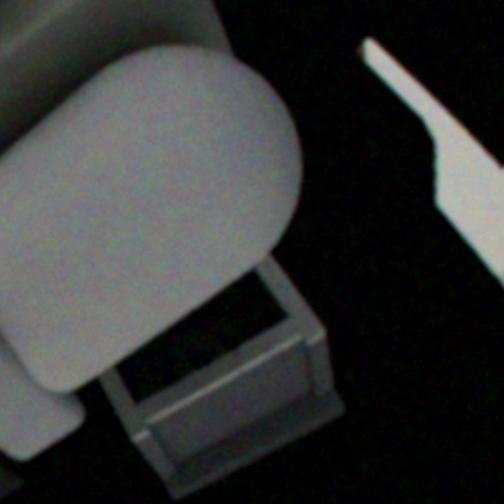

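Call:
{"fn": "move", "kwargs": {
  "target": [0,0,0,0,0,0,0.754,0,0.576,0.696,0.754,0,0.576,0.696,0.754,0,0.576,0.696,0.714,0.678,0.226,0.168,0.4,-0.6, 0,0.0024,0,0,0,0,-0.17,-0.17,-0.2555,0.913,-0.15,0.17,-0.2555,0.913,0.616,0,-0.5,-0.174,-0.74,0.62,-0.44,0.638,0.7,-0.92],
  "speed": 0.015
}}

Call:
{"fn": "move", "kwargs": {
  "target": [0,0,0,0,0,0,0.754,0,0.576,0.696,0.754,0,0.576,0.696,0.754,0,0.576,0.696,0.714,0.678,0.226,0.168,0.4,-0.6, -0.0164,0,0.0031,0,0,0,-0.17,-0.17,-0.2555,0.913,-0.15,0.17,-0.2555,0.913,0.616,0,-0.5,-0.174,-0.74,0.62,-0.44,0.638,0.7,-0.92],
  "speed": 0.015,
  "stop_force": 4
}}

Call:
{"fn": "move", "kwargs": {
  "target": [0,0,0,0,0,0,0.754,0,0.576,0.696,0.754,0,0.576,0.696,0.754,0,0.576,0.696,0.714,0.678,0.226,0.168,0.4,-0.6, -0.0082,0,0.0016,0,0,0,-0.17,-0.17,-0.2555,0.913,-0.15,0.17,-0.2555,0.913,0.616,0,-0.5,-0.174,-0.74,0.62,-0.44,0.638,0.7,-0.92],
  "speed": 0.015,
  "stop_force": 4
}}

Scene clock: 1221.17 s.
left_arm: end_effector_position=(+0.1329, +0.5814, +1.2696) hand_goal=(+0.754, +0.000, +0.576, +0.696, +0.754, +0.000, +0.576, +0.696, +0.754, +0.000, +0.576, +0.696, +0.714, +0.678, +0.226, +0.168) hand_measured=(+0.750, +0.000, +0.576, +0.696, +0.750, +0.000, +0.576, +0.696, +0.750, +0.000, +0.576, +0.696, +0.710, +0.678, +0.226, +0.168) hand_current_ma=(-1, +0, +0, +0, -1, +0, +0, +0, +0, +0, +0, +0, +0, +0, +0, +0) hand_state=(goal, goal, goal, goal, goal, goal, goal, goal, goal, goal, goal, goal, goal, goal, goal, goal) hand_current_limit=0.40 hand_speed=-0.60 end_effector_quat_wxyz=(-0.075, +0.005, +0.934, -0.349) | right_arm: end_effector_position=(+0.8071, -0.5515, +0.8340) hand_goal=(-0.170, -0.170, -0.256, +0.914, -0.150, +0.170, -0.256, +0.914, +0.616, +0.000, -0.500, -0.174, -0.740, +0.620, -0.440, +0.638) hand_measured=(-0.078, -0.152, -0.206, +0.942, -0.102, +0.102, -0.232, +0.930, +0.616, +0.002, -0.500, -0.172, -0.678, +0.632, -0.302, +0.696) hand_current_ma=(+262, +19, +100, +41, +99, -125, +34, +18, +0, +1, +0, +1, +141, +16, +468, +190) hand_state=(blocked, goal, blocked, blocked, blocked, blocked, blocked, goal, goal, goal, goal, goal, blocked, goal, blocked, blocked) hand_current_limit=0.70 hand_speed=-0.92 end_effector_quat_wxyz=(+0.696, -0.052, -0.086, -0.711)
Joint positions: left_arm=[-0.273 -2.06 2.254 1.328 2.3 1.29] | right_arm=[-0.335 -0.083 1.252 0.294 -1.401 -2.818]
Joint torques (N m): left_arm=[0.69 4.63 -38.76 1.25 2.45 -1.62] | right_arm=[11.48 -87.59 -19.84 5.08 1.05 -2.62]
Wrist force (N): left_arm=[-0.1 0.1 0.7] | right_arm=[-3.2 -0.2 -4.8]
Wrist torque (N m): left_arm=[-0.05 0.03 -0.01] | right_arm=[-0.04 0.96 0.07]
Wrist force, peak (N): left_arm=[-0.2 0.7 1.1] | right_arm=[-3.4 -0.4 -5.6]
Hand target: left_arm +0.1329, +0.5814, +1.2696; -0.075, +0.005, +0.934, -0.349 | right_arm +0.8070, -0.5515, +0.8340; +0.696, -0.052, -0.086, -0.711
Off the commanded pose: left_arm 0.000 m, 0 deg | right_arm 0.000 m, 0 deg.
move: done

Scene clock: 1222.83 s.
left_arm: end_effector_position=(+0.1329, +0.5814, +1.2696) hand_goal=(+0.754, +0.000, +0.576, +0.696, +0.754, +0.000, +0.576, +0.696, +0.754, +0.000, +0.576, +0.696, +0.714, +0.678, +0.226, +0.168) hand_measured=(+0.750, +0.000, +0.576, +0.696, +0.750, +0.000, +0.576, +0.696, +0.750, +0.000, +0.576, +0.696, +0.710, +0.678, +0.226, +0.168) hand_current_ma=(-1, +0, +0, +0, -1, +0, +0, +0, +0, +0, +0, +0, +0, +0, +0, +0) hand_state=(goal, goal, goal, goal, goal, goal, goal, goal, goal, goal, goal, goal, goal, goal, goal, goal) hand_current_limit=0.40 hand_speed=-0.60 end_effector_quat_wxyz=(-0.075, +0.005, +0.934, -0.349) | right_arm: end_effector_position=(+0.8072, -0.5414, +0.8339) hand_goal=(-0.170, -0.170, -0.256, +0.914, -0.150, +0.170, -0.256, +0.914, +0.616, +0.000, -0.500, -0.174, -0.740, +0.620, -0.440, +0.638) hand_measured=(-0.078, -0.152, -0.206, +0.942, -0.102, +0.102, -0.232, +0.930, +0.616, +0.002, -0.500, -0.172, -0.678, +0.632, -0.302, +0.696) hand_current_ma=(+262, +19, +101, +41, +99, -125, +34, +18, +0, +1, +0, +1, +141, +16, +468, +190) hand_state=(blocked, goal, blocked, blocked, blocked, blocked, blocked, goal, goal, goal, goal, goal, blocked, goal, blocked, blocked) hand_current_limit=0.70 hand_speed=-0.92 end_effector_quat_wxyz=(+0.696, -0.052, -0.086, -0.711)
Joint positions: left_arm=[-0.273 -2.06 2.254 1.328 2.3 1.29] | right_arm=[-0.321 -0.083 1.253 0.295 -1.4 -2.832]
Joint torques (N m): left_arm=[0.36 3.72 -39.26 1.3 2.63 -1.39] | right_arm=[-12.57 -89.42 -7.78 4.78 -0.47 3.79]
Wrist force (N): left_arm=[0.2 0.3 0.9] | right_arm=[-2.9 -0.2 -4.9]
Wrist torque (N m): left_arm=[-0.04 0.00 0.01] | right_arm=[-0.04 0.92 0.10]
Wrist force, peak (N): left_arm=[0.3 0.0 1.3] | right_arm=[-3.5 -0.6 -5.5]
Hand target: left_arm +0.1329, +0.5814, +1.2696; -0.075, +0.005, +0.934, -0.349 | right_arm +0.8072, -0.5415, +0.8339; +0.696, -0.052, -0.086, -0.711
Off the commanded pose: left_arm 0.000 m, 0 deg | right_arm 0.000 m, 0 deg.
move: done

Scene clock: 1224.37 s.
left_arm: end_effector_position=(+0.1329, +0.5814, +1.2696) hand_goal=(+0.754, +0.000, +0.576, +0.696, +0.754, +0.000, +0.576, +0.696, +0.754, +0.000, +0.576, +0.696, +0.714, +0.678, +0.226, +0.168) hand_measured=(+0.750, +0.000, +0.576, +0.696, +0.750, +0.000, +0.576, +0.696, +0.750, +0.000, +0.576, +0.696, +0.710, +0.678, +0.226, +0.168) hand_current_ma=(-1, +0, +0, +0, -1, +0, +0, +0, +0, +0, +0, +0, +0, +0, +0, +0) hand_state=(goal, goal, goal, goal, goal, goal, goal, goal, goal, goal, goal, goal, goal, goal, goal, goal) hand_current_limit=0.40 hand_speed=-0.60 end_effector_quat_wxyz=(-0.075, +0.005, +0.934, -0.349) | right_arm: end_effector_position=(+0.8073, -0.5364, +0.8339) hand_goal=(-0.170, -0.170, -0.256, +0.914, -0.150, +0.170, -0.256, +0.914, +0.616, +0.000, -0.500, -0.174, -0.740, +0.620, -0.440, +0.638) hand_measured=(-0.078, -0.152, -0.206, +0.942, -0.102, +0.102, -0.232, +0.930, +0.616, +0.002, -0.500, -0.172, -0.678, +0.632, -0.302, +0.696) hand_current_ma=(+262, +19, +101, +41, +99, -125, +34, +18, +0, +1, +0, +1, +141, +16, +468, +190) hand_state=(blocked, goal, blocked, blocked, blocked, blocked, blocked, goal, goal, goal, goal, goal, blocked, goal, blocked, blocked) hand_current_limit=0.70 hand_speed=-0.92 end_effector_quat_wxyz=(+0.696, -0.052, -0.086, -0.711)
Joint positions: left_arm=[-0.273 -2.06 2.254 1.328 2.3 1.29] | right_arm=[-0.315 -0.083 1.254 0.296 -1.399 -2.838]
Joint torques (N m): left_arm=[1.03 5.36 -39.14 1.33 2.57 -1.69] | right_arm=[-9.2 -86.91 -5.81 5.37 0.28 3.07]
Wrist force (N): left_arm=[0.0 0.1 0.9] | right_arm=[-3.1 -0.2 -4.9]
Wrist torque (N m): left_arm=[-0.06 0.03 0.00] | right_arm=[-0.05 0.95 0.08]
Wrist force, peak (N): left_arm=[-0.2 0.5 1.2] | right_arm=[-3.4 -0.1 -5.3]
Hand target: left_arm +0.1329, +0.5814, +1.2696; -0.075, +0.005, +0.934, -0.349 | right_arm +0.8073, -0.5365, +0.8339; +0.696, -0.052, -0.086, -0.711
Off the commanded pose: left_arm 0.000 m, 0 deg | right_arm 0.000 m, 0 deg.
move: done

Call:
{"fn": "move", "kwargs": {
  "target": [0,0,0,0,0,0,0.754,0,0.576,0.696,0.754,0,0.576,0.696,0.754,0,0.576,0.696,0.714,0.678,0.226,0.168,0.4,-0.6, -0.0164,0.0008,0.0031,0,0,0,-0.17,-0.17,-0.2555,0.913,-0.15,0.17,-0.2555,0.913,0.616,0,-0.5,-0.174,-0.74,0.62,-0.44,0.638,0.7,-0.92],
  "speed": 0.01,
  "stop_force": 4
}}

Scene clock: 1232.53 s.
left_arm: end_effector_position=(+0.1329, +0.5814, +1.2696) hand_goal=(+0.754, +0.000, +0.576, +0.696, +0.754, +0.000, +0.576, +0.696, +0.754, +0.000, +0.576, +0.696, +0.714, +0.678, +0.226, +0.168) hand_measured=(+0.750, +0.000, +0.576, +0.696, +0.750, +0.000, +0.576, +0.696, +0.750, +0.000, +0.576, +0.696, +0.710, +0.678, +0.226, +0.168) hand_current_ma=(-1, +0, +0, +0, -1, +0, +0, +0, +0, +0, +0, +0, +0, +0, +0, +0) hand_state=(goal, goal, goal, goal, goal, goal, goal, goal, goal, goal, goal, goal, goal, goal, goal, goal) hand_current_limit=0.40 hand_speed=-0.60 end_effector_quat_wxyz=(-0.075, +0.005, +0.934, -0.349) | right_arm: end_effector_position=(+0.8076, -0.5315, +0.8339) hand_goal=(-0.170, -0.170, -0.256, +0.914, -0.150, +0.170, -0.256, +0.914, +0.616, +0.000, -0.500, -0.174, -0.740, +0.620, -0.440, +0.638) hand_measured=(-0.078, -0.154, -0.204, +0.942, -0.102, +0.102, -0.232, +0.930, +0.616, +0.002, -0.500, -0.172, -0.680, +0.632, -0.302, +0.696) hand_current_ma=(+262, +14, +103, +42, +99, -125, +34, +18, +0, +1, +0, +1, +134, +15, +467, +190) hand_state=(blocked, goal, blocked, blocked, blocked, blocked, blocked, goal, goal, goal, goal, goal, blocked, goal, blocked, blocked) hand_current_limit=0.70 hand_speed=-0.92 end_effector_quat_wxyz=(+0.696, -0.052, -0.086, -0.711)
Joint positions: left_arm=[-0.273 -2.06 2.254 1.328 2.3 1.29] | right_arm=[-0.308 -0.083 1.253 0.297 -1.398 -2.845]
Joint torques (N m): left_arm=[1.28 3.68 -39.43 1.18 2.59 -1.52] | right_arm=[-12.98 -98.9 -14.03 2.87 -0.7 3.86]
Wrist force (N): left_arm=[-0.1 0.2 1.4] | right_arm=[-2.0 -0.7 -5.2]
Wrist torque (N m): left_arm=[-0.09 0.05 -0.02] | right_arm=[-0.14 0.89 -0.17]
Wrist force, peak (N): left_arm=[0.2 0.3 1.5] | right_arm=[-3.5 -0.1 -5.2]
Hand target: left_arm +0.1329, +0.5814, +1.2696; -0.075, +0.005, +0.934, -0.349 | right_arm +0.8076, -0.5315, +0.8339; +0.696, -0.052, -0.086, -0.711 (not the last commanded pose)
Off the commanded pose: left_arm 0.000 m, 0 deg | right_arm 0.005 m, 0 deg.
move: contact (right_arm)

Call:
{"fn": "move", "kwargs": {
  "target": [0,0,0,0,0,0,0.754,0,0.576,0.696,0.754,0,0.576,0.696,0.754,0,0.576,0.696,0.714,0.678,0.226,0.168,0.4,-0.6, 0.0053,-0.0035,-0.0010,0,0,0,-0.17,-0.17,-0.2555,0.913,-0.15,0.17,-0.2555,0.913,0.616,0,-0.5,-0.174,-0.74,0.62,-0.44,0.638,0.7,-0.92],
  "speed": 0.02
}}

Call:
{"fn": "move", "kwargs": {
  "target": [0,0,0,0,0,0,0.754,0,0.576,0.696,0.754,0,0.576,0.696,0.754,0,0.576,0.696,0.714,0.678,0.226,0.168,0.4,-0.6, -0.0410,0,0.0072,0,0,0,-0.17,-0.17,-0.2555,0.913,-0.15,0.17,-0.2555,0.913,0.616,0,-0.5,-0.174,-0.74,0.62,-0.44,0.638,0.7,-0.92],
  "speed": 0.012,
  "stop_force": 8
}}

Call:
{"fn": "move", "kwargs": {
  "target": [0,0,0,0,0,0,0.754,0,0.576,0.696,0.754,0,0.576,0.696,0.754,0,0.576,0.696,0.714,0.678,0.226,0.168,0.4,-0.6, -0.0082,0,0.0015,0,0,0,-0.17,-0.17,-0.2555,0.913,-0.15,0.17,-0.2555,0.913,0.616,0,-0.5,-0.174,-0.74,0.62,-0.44,0.638,0.7,-0.92],
  "speed": 0.008,
  "stop_force": 11,
  "zero": false,
  "cameras": ["cam_corner","cam_right_wrist"]
}}

Call:
{"fn": "zoom_image", "kwargs": {
  "camera": "cam_right_wrist",
  "region": [470, 150, 590, 260]
}}

Scene clock: 1243.50 s.
left_arm: end_effector_position=(+0.1329, +0.5814, +1.2696) hand_goal=(+0.754, +0.000, +0.576, +0.696, +0.754, +0.000, +0.576, +0.696, +0.754, +0.000, +0.576, +0.696, +0.714, +0.678, +0.226, +0.168) hand_measured=(+0.750, +0.000, +0.576, +0.696, +0.750, +0.000, +0.576, +0.696, +0.750, +0.000, +0.576, +0.696, +0.710, +0.678, +0.226, +0.168) hand_current_ma=(-1, +0, +0, +0, -1, +0, +0, +0, +0, +0, +0, +0, +0, +0, +0, +0) hand_state=(goal, goal, goal, goal, goal, goal, goal, goal, goal, goal, goal, goal, goal, goal, goal, goal) hand_current_limit=0.40 hand_speed=-0.60 end_effector_quat_wxyz=(-0.075, +0.005, +0.934, -0.349) | right_arm: end_effector_position=(+0.8054, -0.5348, +0.8338) hand_goal=(-0.170, -0.170, -0.256, +0.914, -0.150, +0.170, -0.256, +0.914, +0.616, +0.000, -0.500, -0.174, -0.740, +0.620, -0.440, +0.638) hand_measured=(-0.078, -0.154, -0.204, +0.942, -0.102, +0.102, -0.232, +0.930, +0.616, +0.002, -0.500, -0.172, -0.680, +0.632, -0.302, +0.696) hand_current_ma=(+262, +15, +105, +42, +99, -125, +34, +18, +0, +1, +0, +1, +134, +15, +468, +190) hand_state=(blocked, goal, blocked, blocked, blocked, blocked, blocked, goal, goal, goal, goal, goal, blocked, goal, blocked, blocked) hand_current_limit=0.70 hand_speed=-0.92 end_effector_quat_wxyz=(+0.696, -0.052, -0.086, -0.711)
Joint positions: left_arm=[-0.273 -2.06 2.254 1.328 2.3 1.29] | right_arm=[-0.313 -0.084 1.259 0.292 -1.399 -2.84]
Joint torques (N m): left_arm=[1.67 4.09 -39.58 0.99 2.56 -1.66] | right_arm=[5.03 -118.77 -8.07 3.99 -2.77 1.7]
Wrist force (N): left_arm=[0.1 0.1 1.4] | right_arm=[-3.0 -0.1 -4.7]
Wrist torque (N m): left_arm=[-0.11 0.02 0.01] | right_arm=[-0.08 0.92 -0.14]
Wrist force, peak (N): left_arm=[0.4 0.4 1.6] | right_arm=[-3.4 -0.4 -5.1]
Hand target: left_arm +0.1329, +0.5814, +1.2696; -0.075, +0.005, +0.934, -0.349 | right_arm +0.8054, -0.5347, +0.8338; +0.696, -0.052, -0.086, -0.711
Off the commanded pose: left_arm 0.000 m, 0 deg | right_arm 0.000 m, 0 deg.
move: done

Scene clock: 1246.10 s.
left_arm: end_effector_position=(+0.1329, +0.5814, +1.2696) hand_goal=(+0.754, +0.000, +0.576, +0.696, +0.754, +0.000, +0.576, +0.696, +0.754, +0.000, +0.576, +0.696, +0.714, +0.678, +0.226, +0.168) hand_measured=(+0.750, +0.000, +0.576, +0.696, +0.750, +0.000, +0.576, +0.696, +0.750, +0.000, +0.576, +0.696, +0.710, +0.678, +0.226, +0.168) hand_current_ma=(-1, +0, +0, +0, -1, +0, +0, +0, +0, +0, +0, +0, +0, +0, +0, +0) hand_state=(goal, goal, goal, goal, goal, goal, goal, goal, goal, goal, goal, goal, goal, goal, goal, goal) hand_current_limit=0.40 hand_speed=-0.60 end_effector_quat_wxyz=(-0.075, +0.005, +0.934, -0.349) | right_arm: end_effector_position=(+0.8057, -0.5165, +0.8334) hand_goal=(-0.170, -0.170, -0.256, +0.914, -0.150, +0.170, -0.256, +0.914, +0.616, +0.000, -0.500, -0.174, -0.740, +0.620, -0.440, +0.638) hand_measured=(-0.078, -0.154, -0.202, +0.942, -0.102, +0.102, -0.228, +0.930, +0.616, +0.002, -0.500, -0.172, -0.766, +0.608, -0.296, +0.712) hand_current_ma=(+262, +14, +107, +42, +99, -125, +40, +20, +0, +1, +0, +1, -38, -18, +467, +274) hand_state=(blocked, goal, blocked, blocked, blocked, blocked, blocked, goal, goal, goal, goal, goal, blocked, goal, blocked, blocked) hand_current_limit=0.70 hand_speed=-0.92 end_effector_quat_wxyz=(+0.696, -0.052, -0.086, -0.711)
Joint positions: left_arm=[-0.273 -2.06 2.254 1.328 2.3 1.29] | right_arm=[-0.288 -0.083 1.259 0.295 -1.396 -2.865]
Joint torques (N m): left_arm=[0.55 4.22 -39.4 1.33 2.43 -1.6] | right_arm=[-9.4 -100.18 -5.49 2.71 -0.08 4.02]
Wrist force (N): left_arm=[0.1 0.0 0.8] | right_arm=[1.4 -0.6 -5.7]
Wrist torque (N m): left_arm=[-0.06 0.01 0.00] | right_arm=[-0.12 0.82 -0.33]
Wrist force, peak (N): left_arm=[0.2 0.2 1.5] | right_arm=[5.1 -1.1 -7.2]
Hand target: left_arm +0.1329, +0.5814, +1.2696; -0.075, +0.005, +0.934, -0.349 | right_arm +0.8057, -0.5165, +0.8334; +0.696, -0.052, -0.086, -0.711 (not the last commanded pose)
Off the commanded pose: left_arm 0.000 m, 0 deg | right_arm 0.007 m, 0 deg.
move: contact (right_arm)

Scene clock: 1247.67 s.
left_arm: end_effector_position=(+0.1329, +0.5814, +1.2696) hand_goal=(+0.754, +0.000, +0.576, +0.696, +0.754, +0.000, +0.576, +0.696, +0.754, +0.000, +0.576, +0.696, +0.714, +0.678, +0.226, +0.168) hand_measured=(+0.750, +0.000, +0.576, +0.696, +0.750, +0.000, +0.576, +0.696, +0.750, +0.000, +0.576, +0.696, +0.710, +0.678, +0.226, +0.168) hand_current_ma=(-1, +0, +0, +0, -1, +0, +0, +0, +0, +0, +0, +0, +0, +0, +0, +0) hand_state=(goal, goal, goal, goal, goal, goal, goal, goal, goal, goal, goal, goal, goal, goal, goal, goal) hand_current_limit=0.40 hand_speed=-0.60 end_effector_quat_wxyz=(-0.075, +0.005, +0.934, -0.349) | right_arm: end_effector_position=(+0.8058, -0.5127, +0.8334) hand_goal=(-0.170, -0.170, -0.256, +0.914, -0.150, +0.170, -0.256, +0.914, +0.616, +0.000, -0.500, -0.174, -0.740, +0.620, -0.440, +0.638) hand_measured=(-0.078, -0.164, -0.202, +0.942, -0.102, +0.096, -0.228, +0.930, +0.616, +0.002, -0.500, -0.172, -0.786, +0.602, -0.290, +0.712) hand_current_ma=(+262, +3, +110, +42, +99, -146, +40, +20, +0, +1, +0, +1, -89, -29, +468, +274) hand_state=(blocked, goal, blocked, blocked, blocked, blocked, blocked, goal, goal, goal, goal, goal, blocked, goal, blocked, blocked) hand_current_limit=0.70 hand_speed=-0.92 end_effector_quat_wxyz=(+0.696, -0.052, -0.086, -0.711)
Joint positions: left_arm=[-0.273 -2.06 2.254 1.328 2.3 1.29] | right_arm=[-0.283 -0.083 1.259 0.296 -1.396 -2.87]
Joint torques (N m): left_arm=[1.44 3.99 -38.91 1.2 2.76 -1.56] | right_arm=[-8.38 -103.7 -2.54 2.62 1.07 4.7]
Wrist force (N): left_arm=[-0.1 0.2 1.0] | right_arm=[5.3 -1.2 -5.8]
Wrist torque (N m): left_arm=[-0.06 0.04 -0.01] | right_arm=[-0.15 0.74 -0.32]
Wrist force, peak (N): left_arm=[0.3 0.1 1.4] | right_arm=[8.0 -0.8 -7.4]
Hand target: left_arm +0.1329, +0.5814, +1.2696; -0.075, +0.005, +0.934, -0.349 | right_arm +0.8058, -0.5127, +0.8334; +0.696, -0.052, -0.086, -0.711 (not the last commanded pose)
Off the commanded pose: left_arm 0.000 m, 0 deg | right_arm 0.001 m, 0 deg.
move: contact (right_arm)
camera_calibration:
cam_right_wrist: T_world_to_cam=[[0.65674, 0.744434, -0.120461, -0.0190958], [-0.476642, 0.28598, -0.831281, 1.17143], [-0.584384, 0.603352, 0.542643, 0.455146], [0, 0, 0, 1]] pos_world=[0.836875, -0.595404, 0.724507]
Images, in order (width x height): cam_corner 896x504, cam_right_wrist 672x504.

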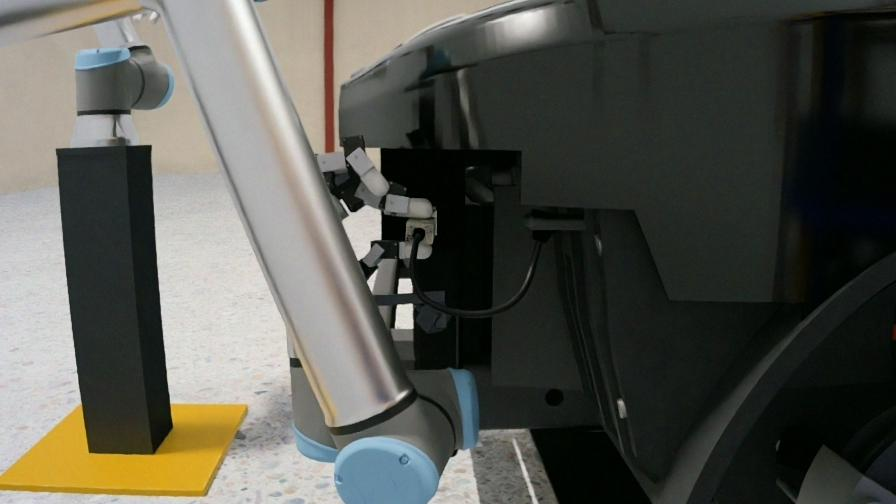

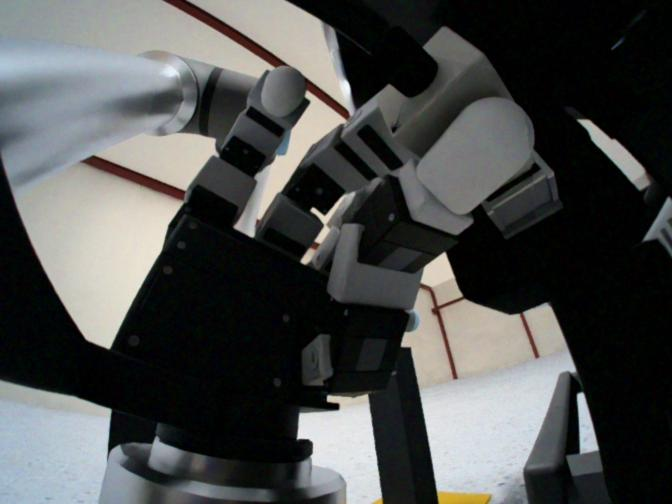

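Scaled by 4.200 from the camera's 672x504 image, which has a finer 960x720 frame.

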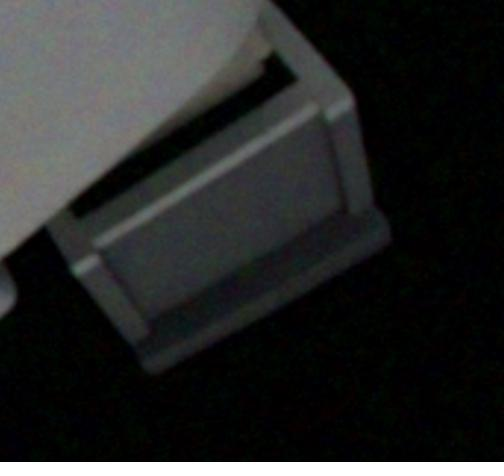

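Call:
{"fn": "zoom_image", "kwargs": {
  "camera": "cam_corner",
  "region": [380, 190, 480, 265]
}}

Call:
{"fn": "zoom_image", "kwargs": {
  "camera": "cam_right_wrist",
  "region": [360, 10, 580, 250]
}}

Scaled by 5.040 from the camera's 896x504 image, which has a finer 1280x720 frame.

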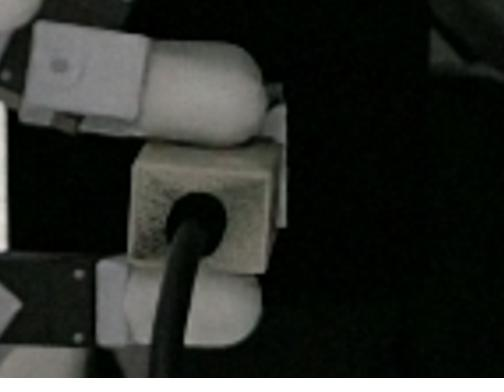

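Scaled by 2.100 from the camera's 672x504 image, which has a finer 960x720 frame.

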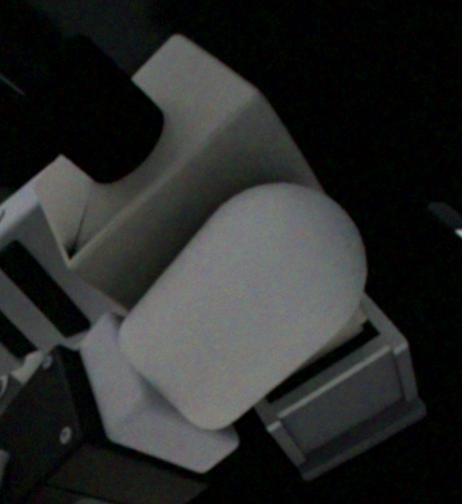

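Call:
{"fn": "move", "kwargs": {
  "target": [
    [0,0,0,0,0,0,0.754,0,0.576,0.696,0.754,0,0.576,0.696,0.754,0,0.576,0.696,0.714,0.678,0.226,0.168,0.4,-0.6, 0.0410,-0.0014,-0.0076,0,0,0,-0.17,-0.17,-0.2555,0.913,-0.15,0.17,-0.2555,0.913,0.616,0,-0.5,-0.174,-0.74,0.62,-0.44,0.638,0.7,-0.92],
    [0,0,0,0,0,0,0.754,0,0.576,0.696,0.754,0,0.576,0.696,0.754,0,0.576,0.696,0.714,0.678,0.226,0.168,0.4,-0.6, 0.1205,-0.0042,-0.0208,0,0,0,-0.17,-0.17,-0.2555,0.913,-0.15,0.17,-0.2555,0.913,0.616,0,-0.5,-0.174,-0.74,0.62,-0.44,0.638,0.7,-0.92],
    [0,0,0,0,0,0,0.754,0,0.576,0.696,0.754,0,0.576,0.696,0.754,0,0.576,0.696,0.714,0.678,0.226,0.168,0.4,-0.6, 0.1802,0.1262,-0.3080,0,0,0,-0.17,-0.17,-0.2555,0.913,-0.15,0.17,-0.2555,0.913,0.616,0,-0.5,-0.174,-0.74,0.62,-0.44,0.638,0.7,-0.92]
  ],
  "speed": [0.03,0.08,0.12],
  "blend": [0.005,0.03,0],
  "cameras": ["cam_right_wrist"]
}}

Scene clock: 1316.90 s.
left_arm: end_effector_position=(+0.1329, +0.5814, +1.2696) hand_goal=(+0.754, +0.000, +0.576, +0.696, +0.754, +0.000, +0.576, +0.696, +0.754, +0.000, +0.576, +0.696, +0.714, +0.678, +0.226, +0.168) hand_measured=(+0.750, +0.000, +0.576, +0.696, +0.750, +0.000, +0.576, +0.696, +0.750, +0.000, +0.576, +0.696, +0.710, +0.678, +0.226, +0.168) hand_current_ma=(-1, +0, +0, +0, -1, +0, +0, +0, +0, +0, +0, +0, +0, +0, +0, +0) hand_state=(goal, goal, goal, goal, goal, goal, goal, goal, goal, goal, goal, goal, goal, goal, goal, goal) hand_current_limit=0.40 hand_speed=-0.60 end_effector_quat_wxyz=(-0.075, +0.005, +0.934, -0.349) | right_arm: end_effector_position=(+0.8870, -0.6559, +0.6769) hand_goal=(-0.170, -0.170, -0.256, +0.914, -0.150, +0.170, -0.256, +0.914, +0.616, +0.000, -0.500, -0.174, -0.740, +0.620, -0.440, +0.638) hand_measured=(-0.098, -0.128, -0.224, +0.932, -0.110, +0.124, -0.220, +0.930, +0.616, +0.002, -0.500, -0.172, -0.752, +0.608, -0.290, +0.712) hand_current_ma=(+187, +64, +52, +21, +76, -70, +58, +20, +0, +1, +0, +1, -13, -16, +468, +274) hand_state=(blocked, blocked, blocked, goal, blocked, blocked, blocked, goal, goal, goal, goal, goal, goal, goal, blocked, blocked) hand_current_limit=0.70 hand_speed=-0.92 end_effector_quat_wxyz=(+0.696, -0.052, -0.086, -0.711)
Joint positions: left_arm=[-0.273 -2.06 2.254 1.328 2.3 1.29] | right_arm=[-0.423 0.288 0.636 0.524 -1.411 -2.729]
Joint torques (N m): left_arm=[0.75 4.1 -39.28 1.15 2.58 -1.57] | right_arm=[15.48 -102.33 -33.95 4.89 -0.79 -2.78]
Wrist force (N): left_arm=[-0.1 0.0 0.7] | right_arm=[-4.0 0.0 -5.3]
Wrist torque (N m): left_arm=[-0.05 0.03 0.00] | right_arm=[0.07 0.91 -0.22]
Wrist force, peak (N): left_arm=[0.2 0.2 1.5] | right_arm=[5.5 -1.7 -6.5]
Hand target: left_arm +0.1329, +0.5814, +1.2696; -0.075, +0.005, +0.934, -0.349 | right_arm +0.8870, -0.6559, +0.6769; +0.696, -0.052, -0.086, -0.711
Off the commanded pose: left_arm 0.000 m, 0 deg | right_arm 0.000 m, 0 deg.
move: done; blend cut to 0.0242 m at target 2
camera_calibration:
cam_right_wrist: T_world_to_cam=[[0.656731, 0.744458, -0.120358, 0.0153701], [-0.47661, 0.286052, -0.831274, 1.12104], [-0.58442, 0.603288, 0.542676, 0.673948], [0, 0, 0, 1]] pos_world=[0.918075, -0.738703, 0.568007]
Images, in order (width x height): cam_right_wrist 672x504.

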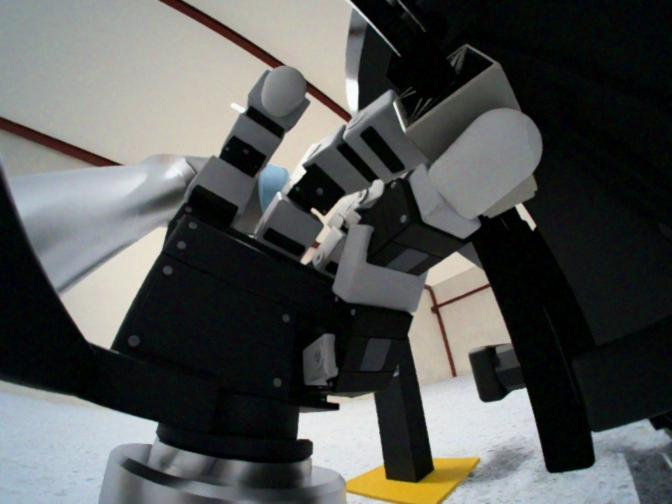

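Call:
{"fn": "zoom_image", "kwargs": {
  "camera": "cam_right_wrist",
  "region": [380, 20, 580, 240]
}}

Scaled by 2.291 from the camera's 672x504 image, which has a finer 960x720 frame.

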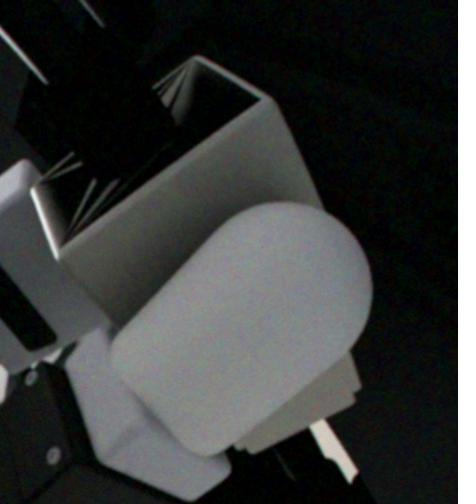

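Call:
{"fn": "move", "kwargs": {
  "target": [
    [0,0,0,0,0,0,0.754,0,0.576,0.696,0.754,0,0.576,0.696,0.754,0,0.576,0.696,0.714,0.678,0.226,0.168,0.4,-0.6, -0.0600,0.0252,-0.1872,-0.0085,-0.3522,0.0154,-0.17,-0.17,-0.2555,0.913,-0.15,0.17,-0.2555,0.913,0.616,0,-0.5,-0.174,-0.74,0.62,-0.44,0.638,0.7,-0.92],
    [0,0,0,0,0,0,0.754,0,0.576,0.696,0.754,0,0.576,0.696,0.754,0,0.576,0.696,0.714,0.678,0.226,0.168,0.4,-0.6, -0.1238,0.0177,-0.3147,-0.0085,-0.3522,0.0154,-0.17,-0.17,-0.2555,0.913,-0.15,0.17,-0.2555,0.913,0.616,0,-0.5,-0.174,-0.74,0.62,-0.44,0.638,0.7,-0.92]
  ],
  "speed": [0.15,0.06],
  "blend": [0.02,0],
  "cameras": ["cam_right_wrist","cam_corner"]
}}

Call:
{"fn": "zoom_image", "kwargs": {
  "camera": "cam_right_wrist",
  "region": [380, 20, 580, 240]
}}

Scene clock: 1341.77 s.
left_arm: end_effector_position=(+0.1329, +0.5814, +1.2696) hand_goal=(+0.754, +0.000, +0.576, +0.696, +0.754, +0.000, +0.576, +0.696, +0.754, +0.000, +0.576, +0.696, +0.714, +0.678, +0.226, +0.168) hand_measured=(+0.750, +0.000, +0.576, +0.696, +0.750, +0.000, +0.576, +0.696, +0.750, +0.000, +0.576, +0.696, +0.710, +0.678, +0.226, +0.168) hand_current_ma=(-1, +0, +0, +0, -1, +0, +0, +0, +0, +0, +0, +0, +0, +0, +0, +0) hand_state=(goal, goal, goal, goal, goal, goal, goal, goal, goal, goal, goal, goal, goal, goal, goal, goal) hand_current_limit=0.40 hand_speed=-0.60 end_effector_quat_wxyz=(-0.075, +0.005, +0.934, -0.349) | right_arm: end_effector_position=(+0.9081, -0.6198, +0.4780) hand_goal=(-0.170, -0.170, -0.256, +0.914, -0.150, +0.170, -0.256, +0.914, +0.616, +0.000, -0.500, -0.174, -0.740, +0.620, -0.440, +0.638) hand_measured=(-0.090, -0.124, -0.224, +0.930, -0.104, +0.128, -0.220, +0.934, +0.616, +0.002, -0.500, -0.172, -0.762, +0.614, -0.298, +0.706) hand_current_ma=(+214, +71, +49, +18, +93, -62, +59, +25, +0, +1, +0, +1, -31, -6, +467, +237) hand_state=(blocked, blocked, blocked, goal, blocked, blocked, blocked, goal, goal, goal, goal, goal, blocked, goal, blocked, blocked) hand_current_limit=0.70 hand_speed=-0.92 end_effector_quat_wxyz=(+0.563, -0.429, -0.428, -0.562) end_effector_velocity=(-0.001, +0.001, +0.001) end_effector_angular_velocity=(+0.002, +0.002, +0.001)
Joint positions: left_arm=[-0.273 -2.06 2.254 1.328 2.3 1.29] | right_arm=[-0.563 0.096 0.905 -0.524 -0.618 -1.968]
Joint velocities: left_arm=[within noise] | right_arm=[0 -0.003 0.005 0 -0.002 0]
Joint torques (N m): left_arm=[0.62 5.34 -38.86 1.18 2.46 -1.5] | right_arm=[-7.33 -126.37 -9.07 3.41 -1.19 -0.6]
Wrist force (N): left_arm=[0.1 0.2 1.1] | right_arm=[-1.8 0.6 -1.9]
Wrist torque (N m): left_arm=[-0.07 0.02 0.00] | right_arm=[0.20 0.46 0.24]
Wrist force, peak (N): left_arm=[-0.1 0.1 1.5] | right_arm=[-4.4 -0.1 -5.3]
Hand target: left_arm +0.1329, +0.5814, +1.2696; -0.075, +0.005, +0.934, -0.349 | right_arm +0.9080, -0.6199, +0.4781; +0.563, -0.429, -0.428, -0.562
Off the commanded pose: left_arm 0.000 m, 0 deg | right_arm 0.000 m, 0 deg.
move: done
camera_calibration:
cam_right_wrist: T_world_to_cam=[[0.637563, 0.202197, -0.743391, -0.070203], [-0.521154, -0.597452, -0.609466, 0.342203], [-0.567373, 0.775994, -0.275538, 1.255], [0, 0, 0, 1]] pos_world=[0.935152, -0.755227, 0.502172]
Images, in order (width x height): cam_corner 896x504, cam_right_wrist 672x504.

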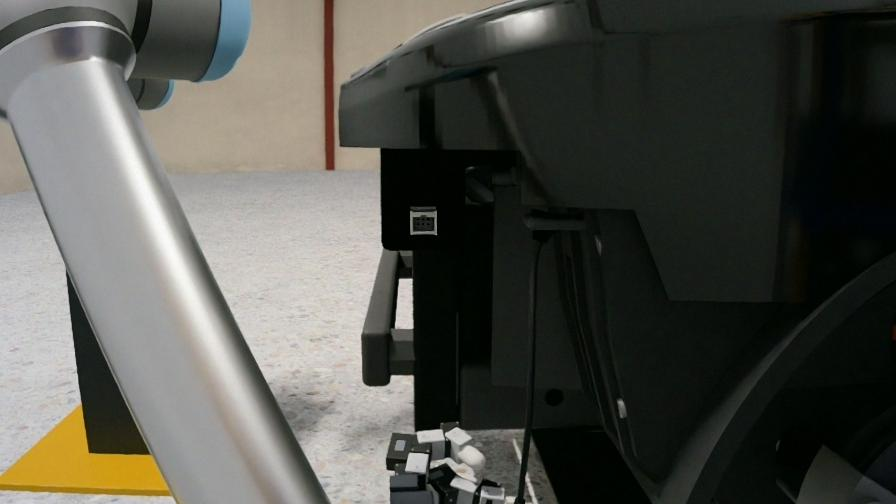

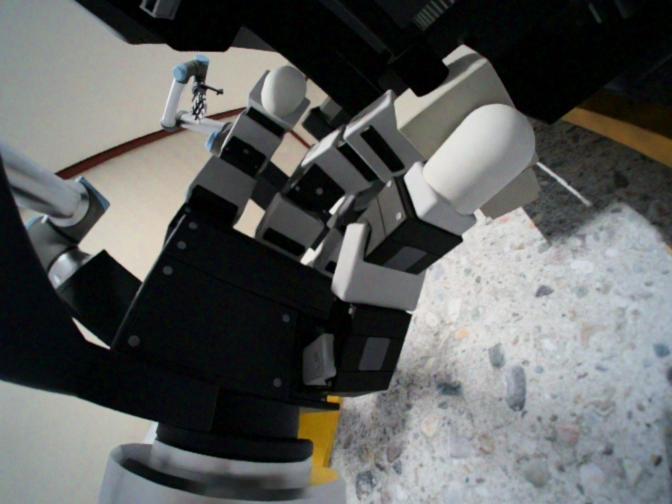

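Scaled by 2.291 from the camera's 672x504 image, which has a finer 960x720 frame.

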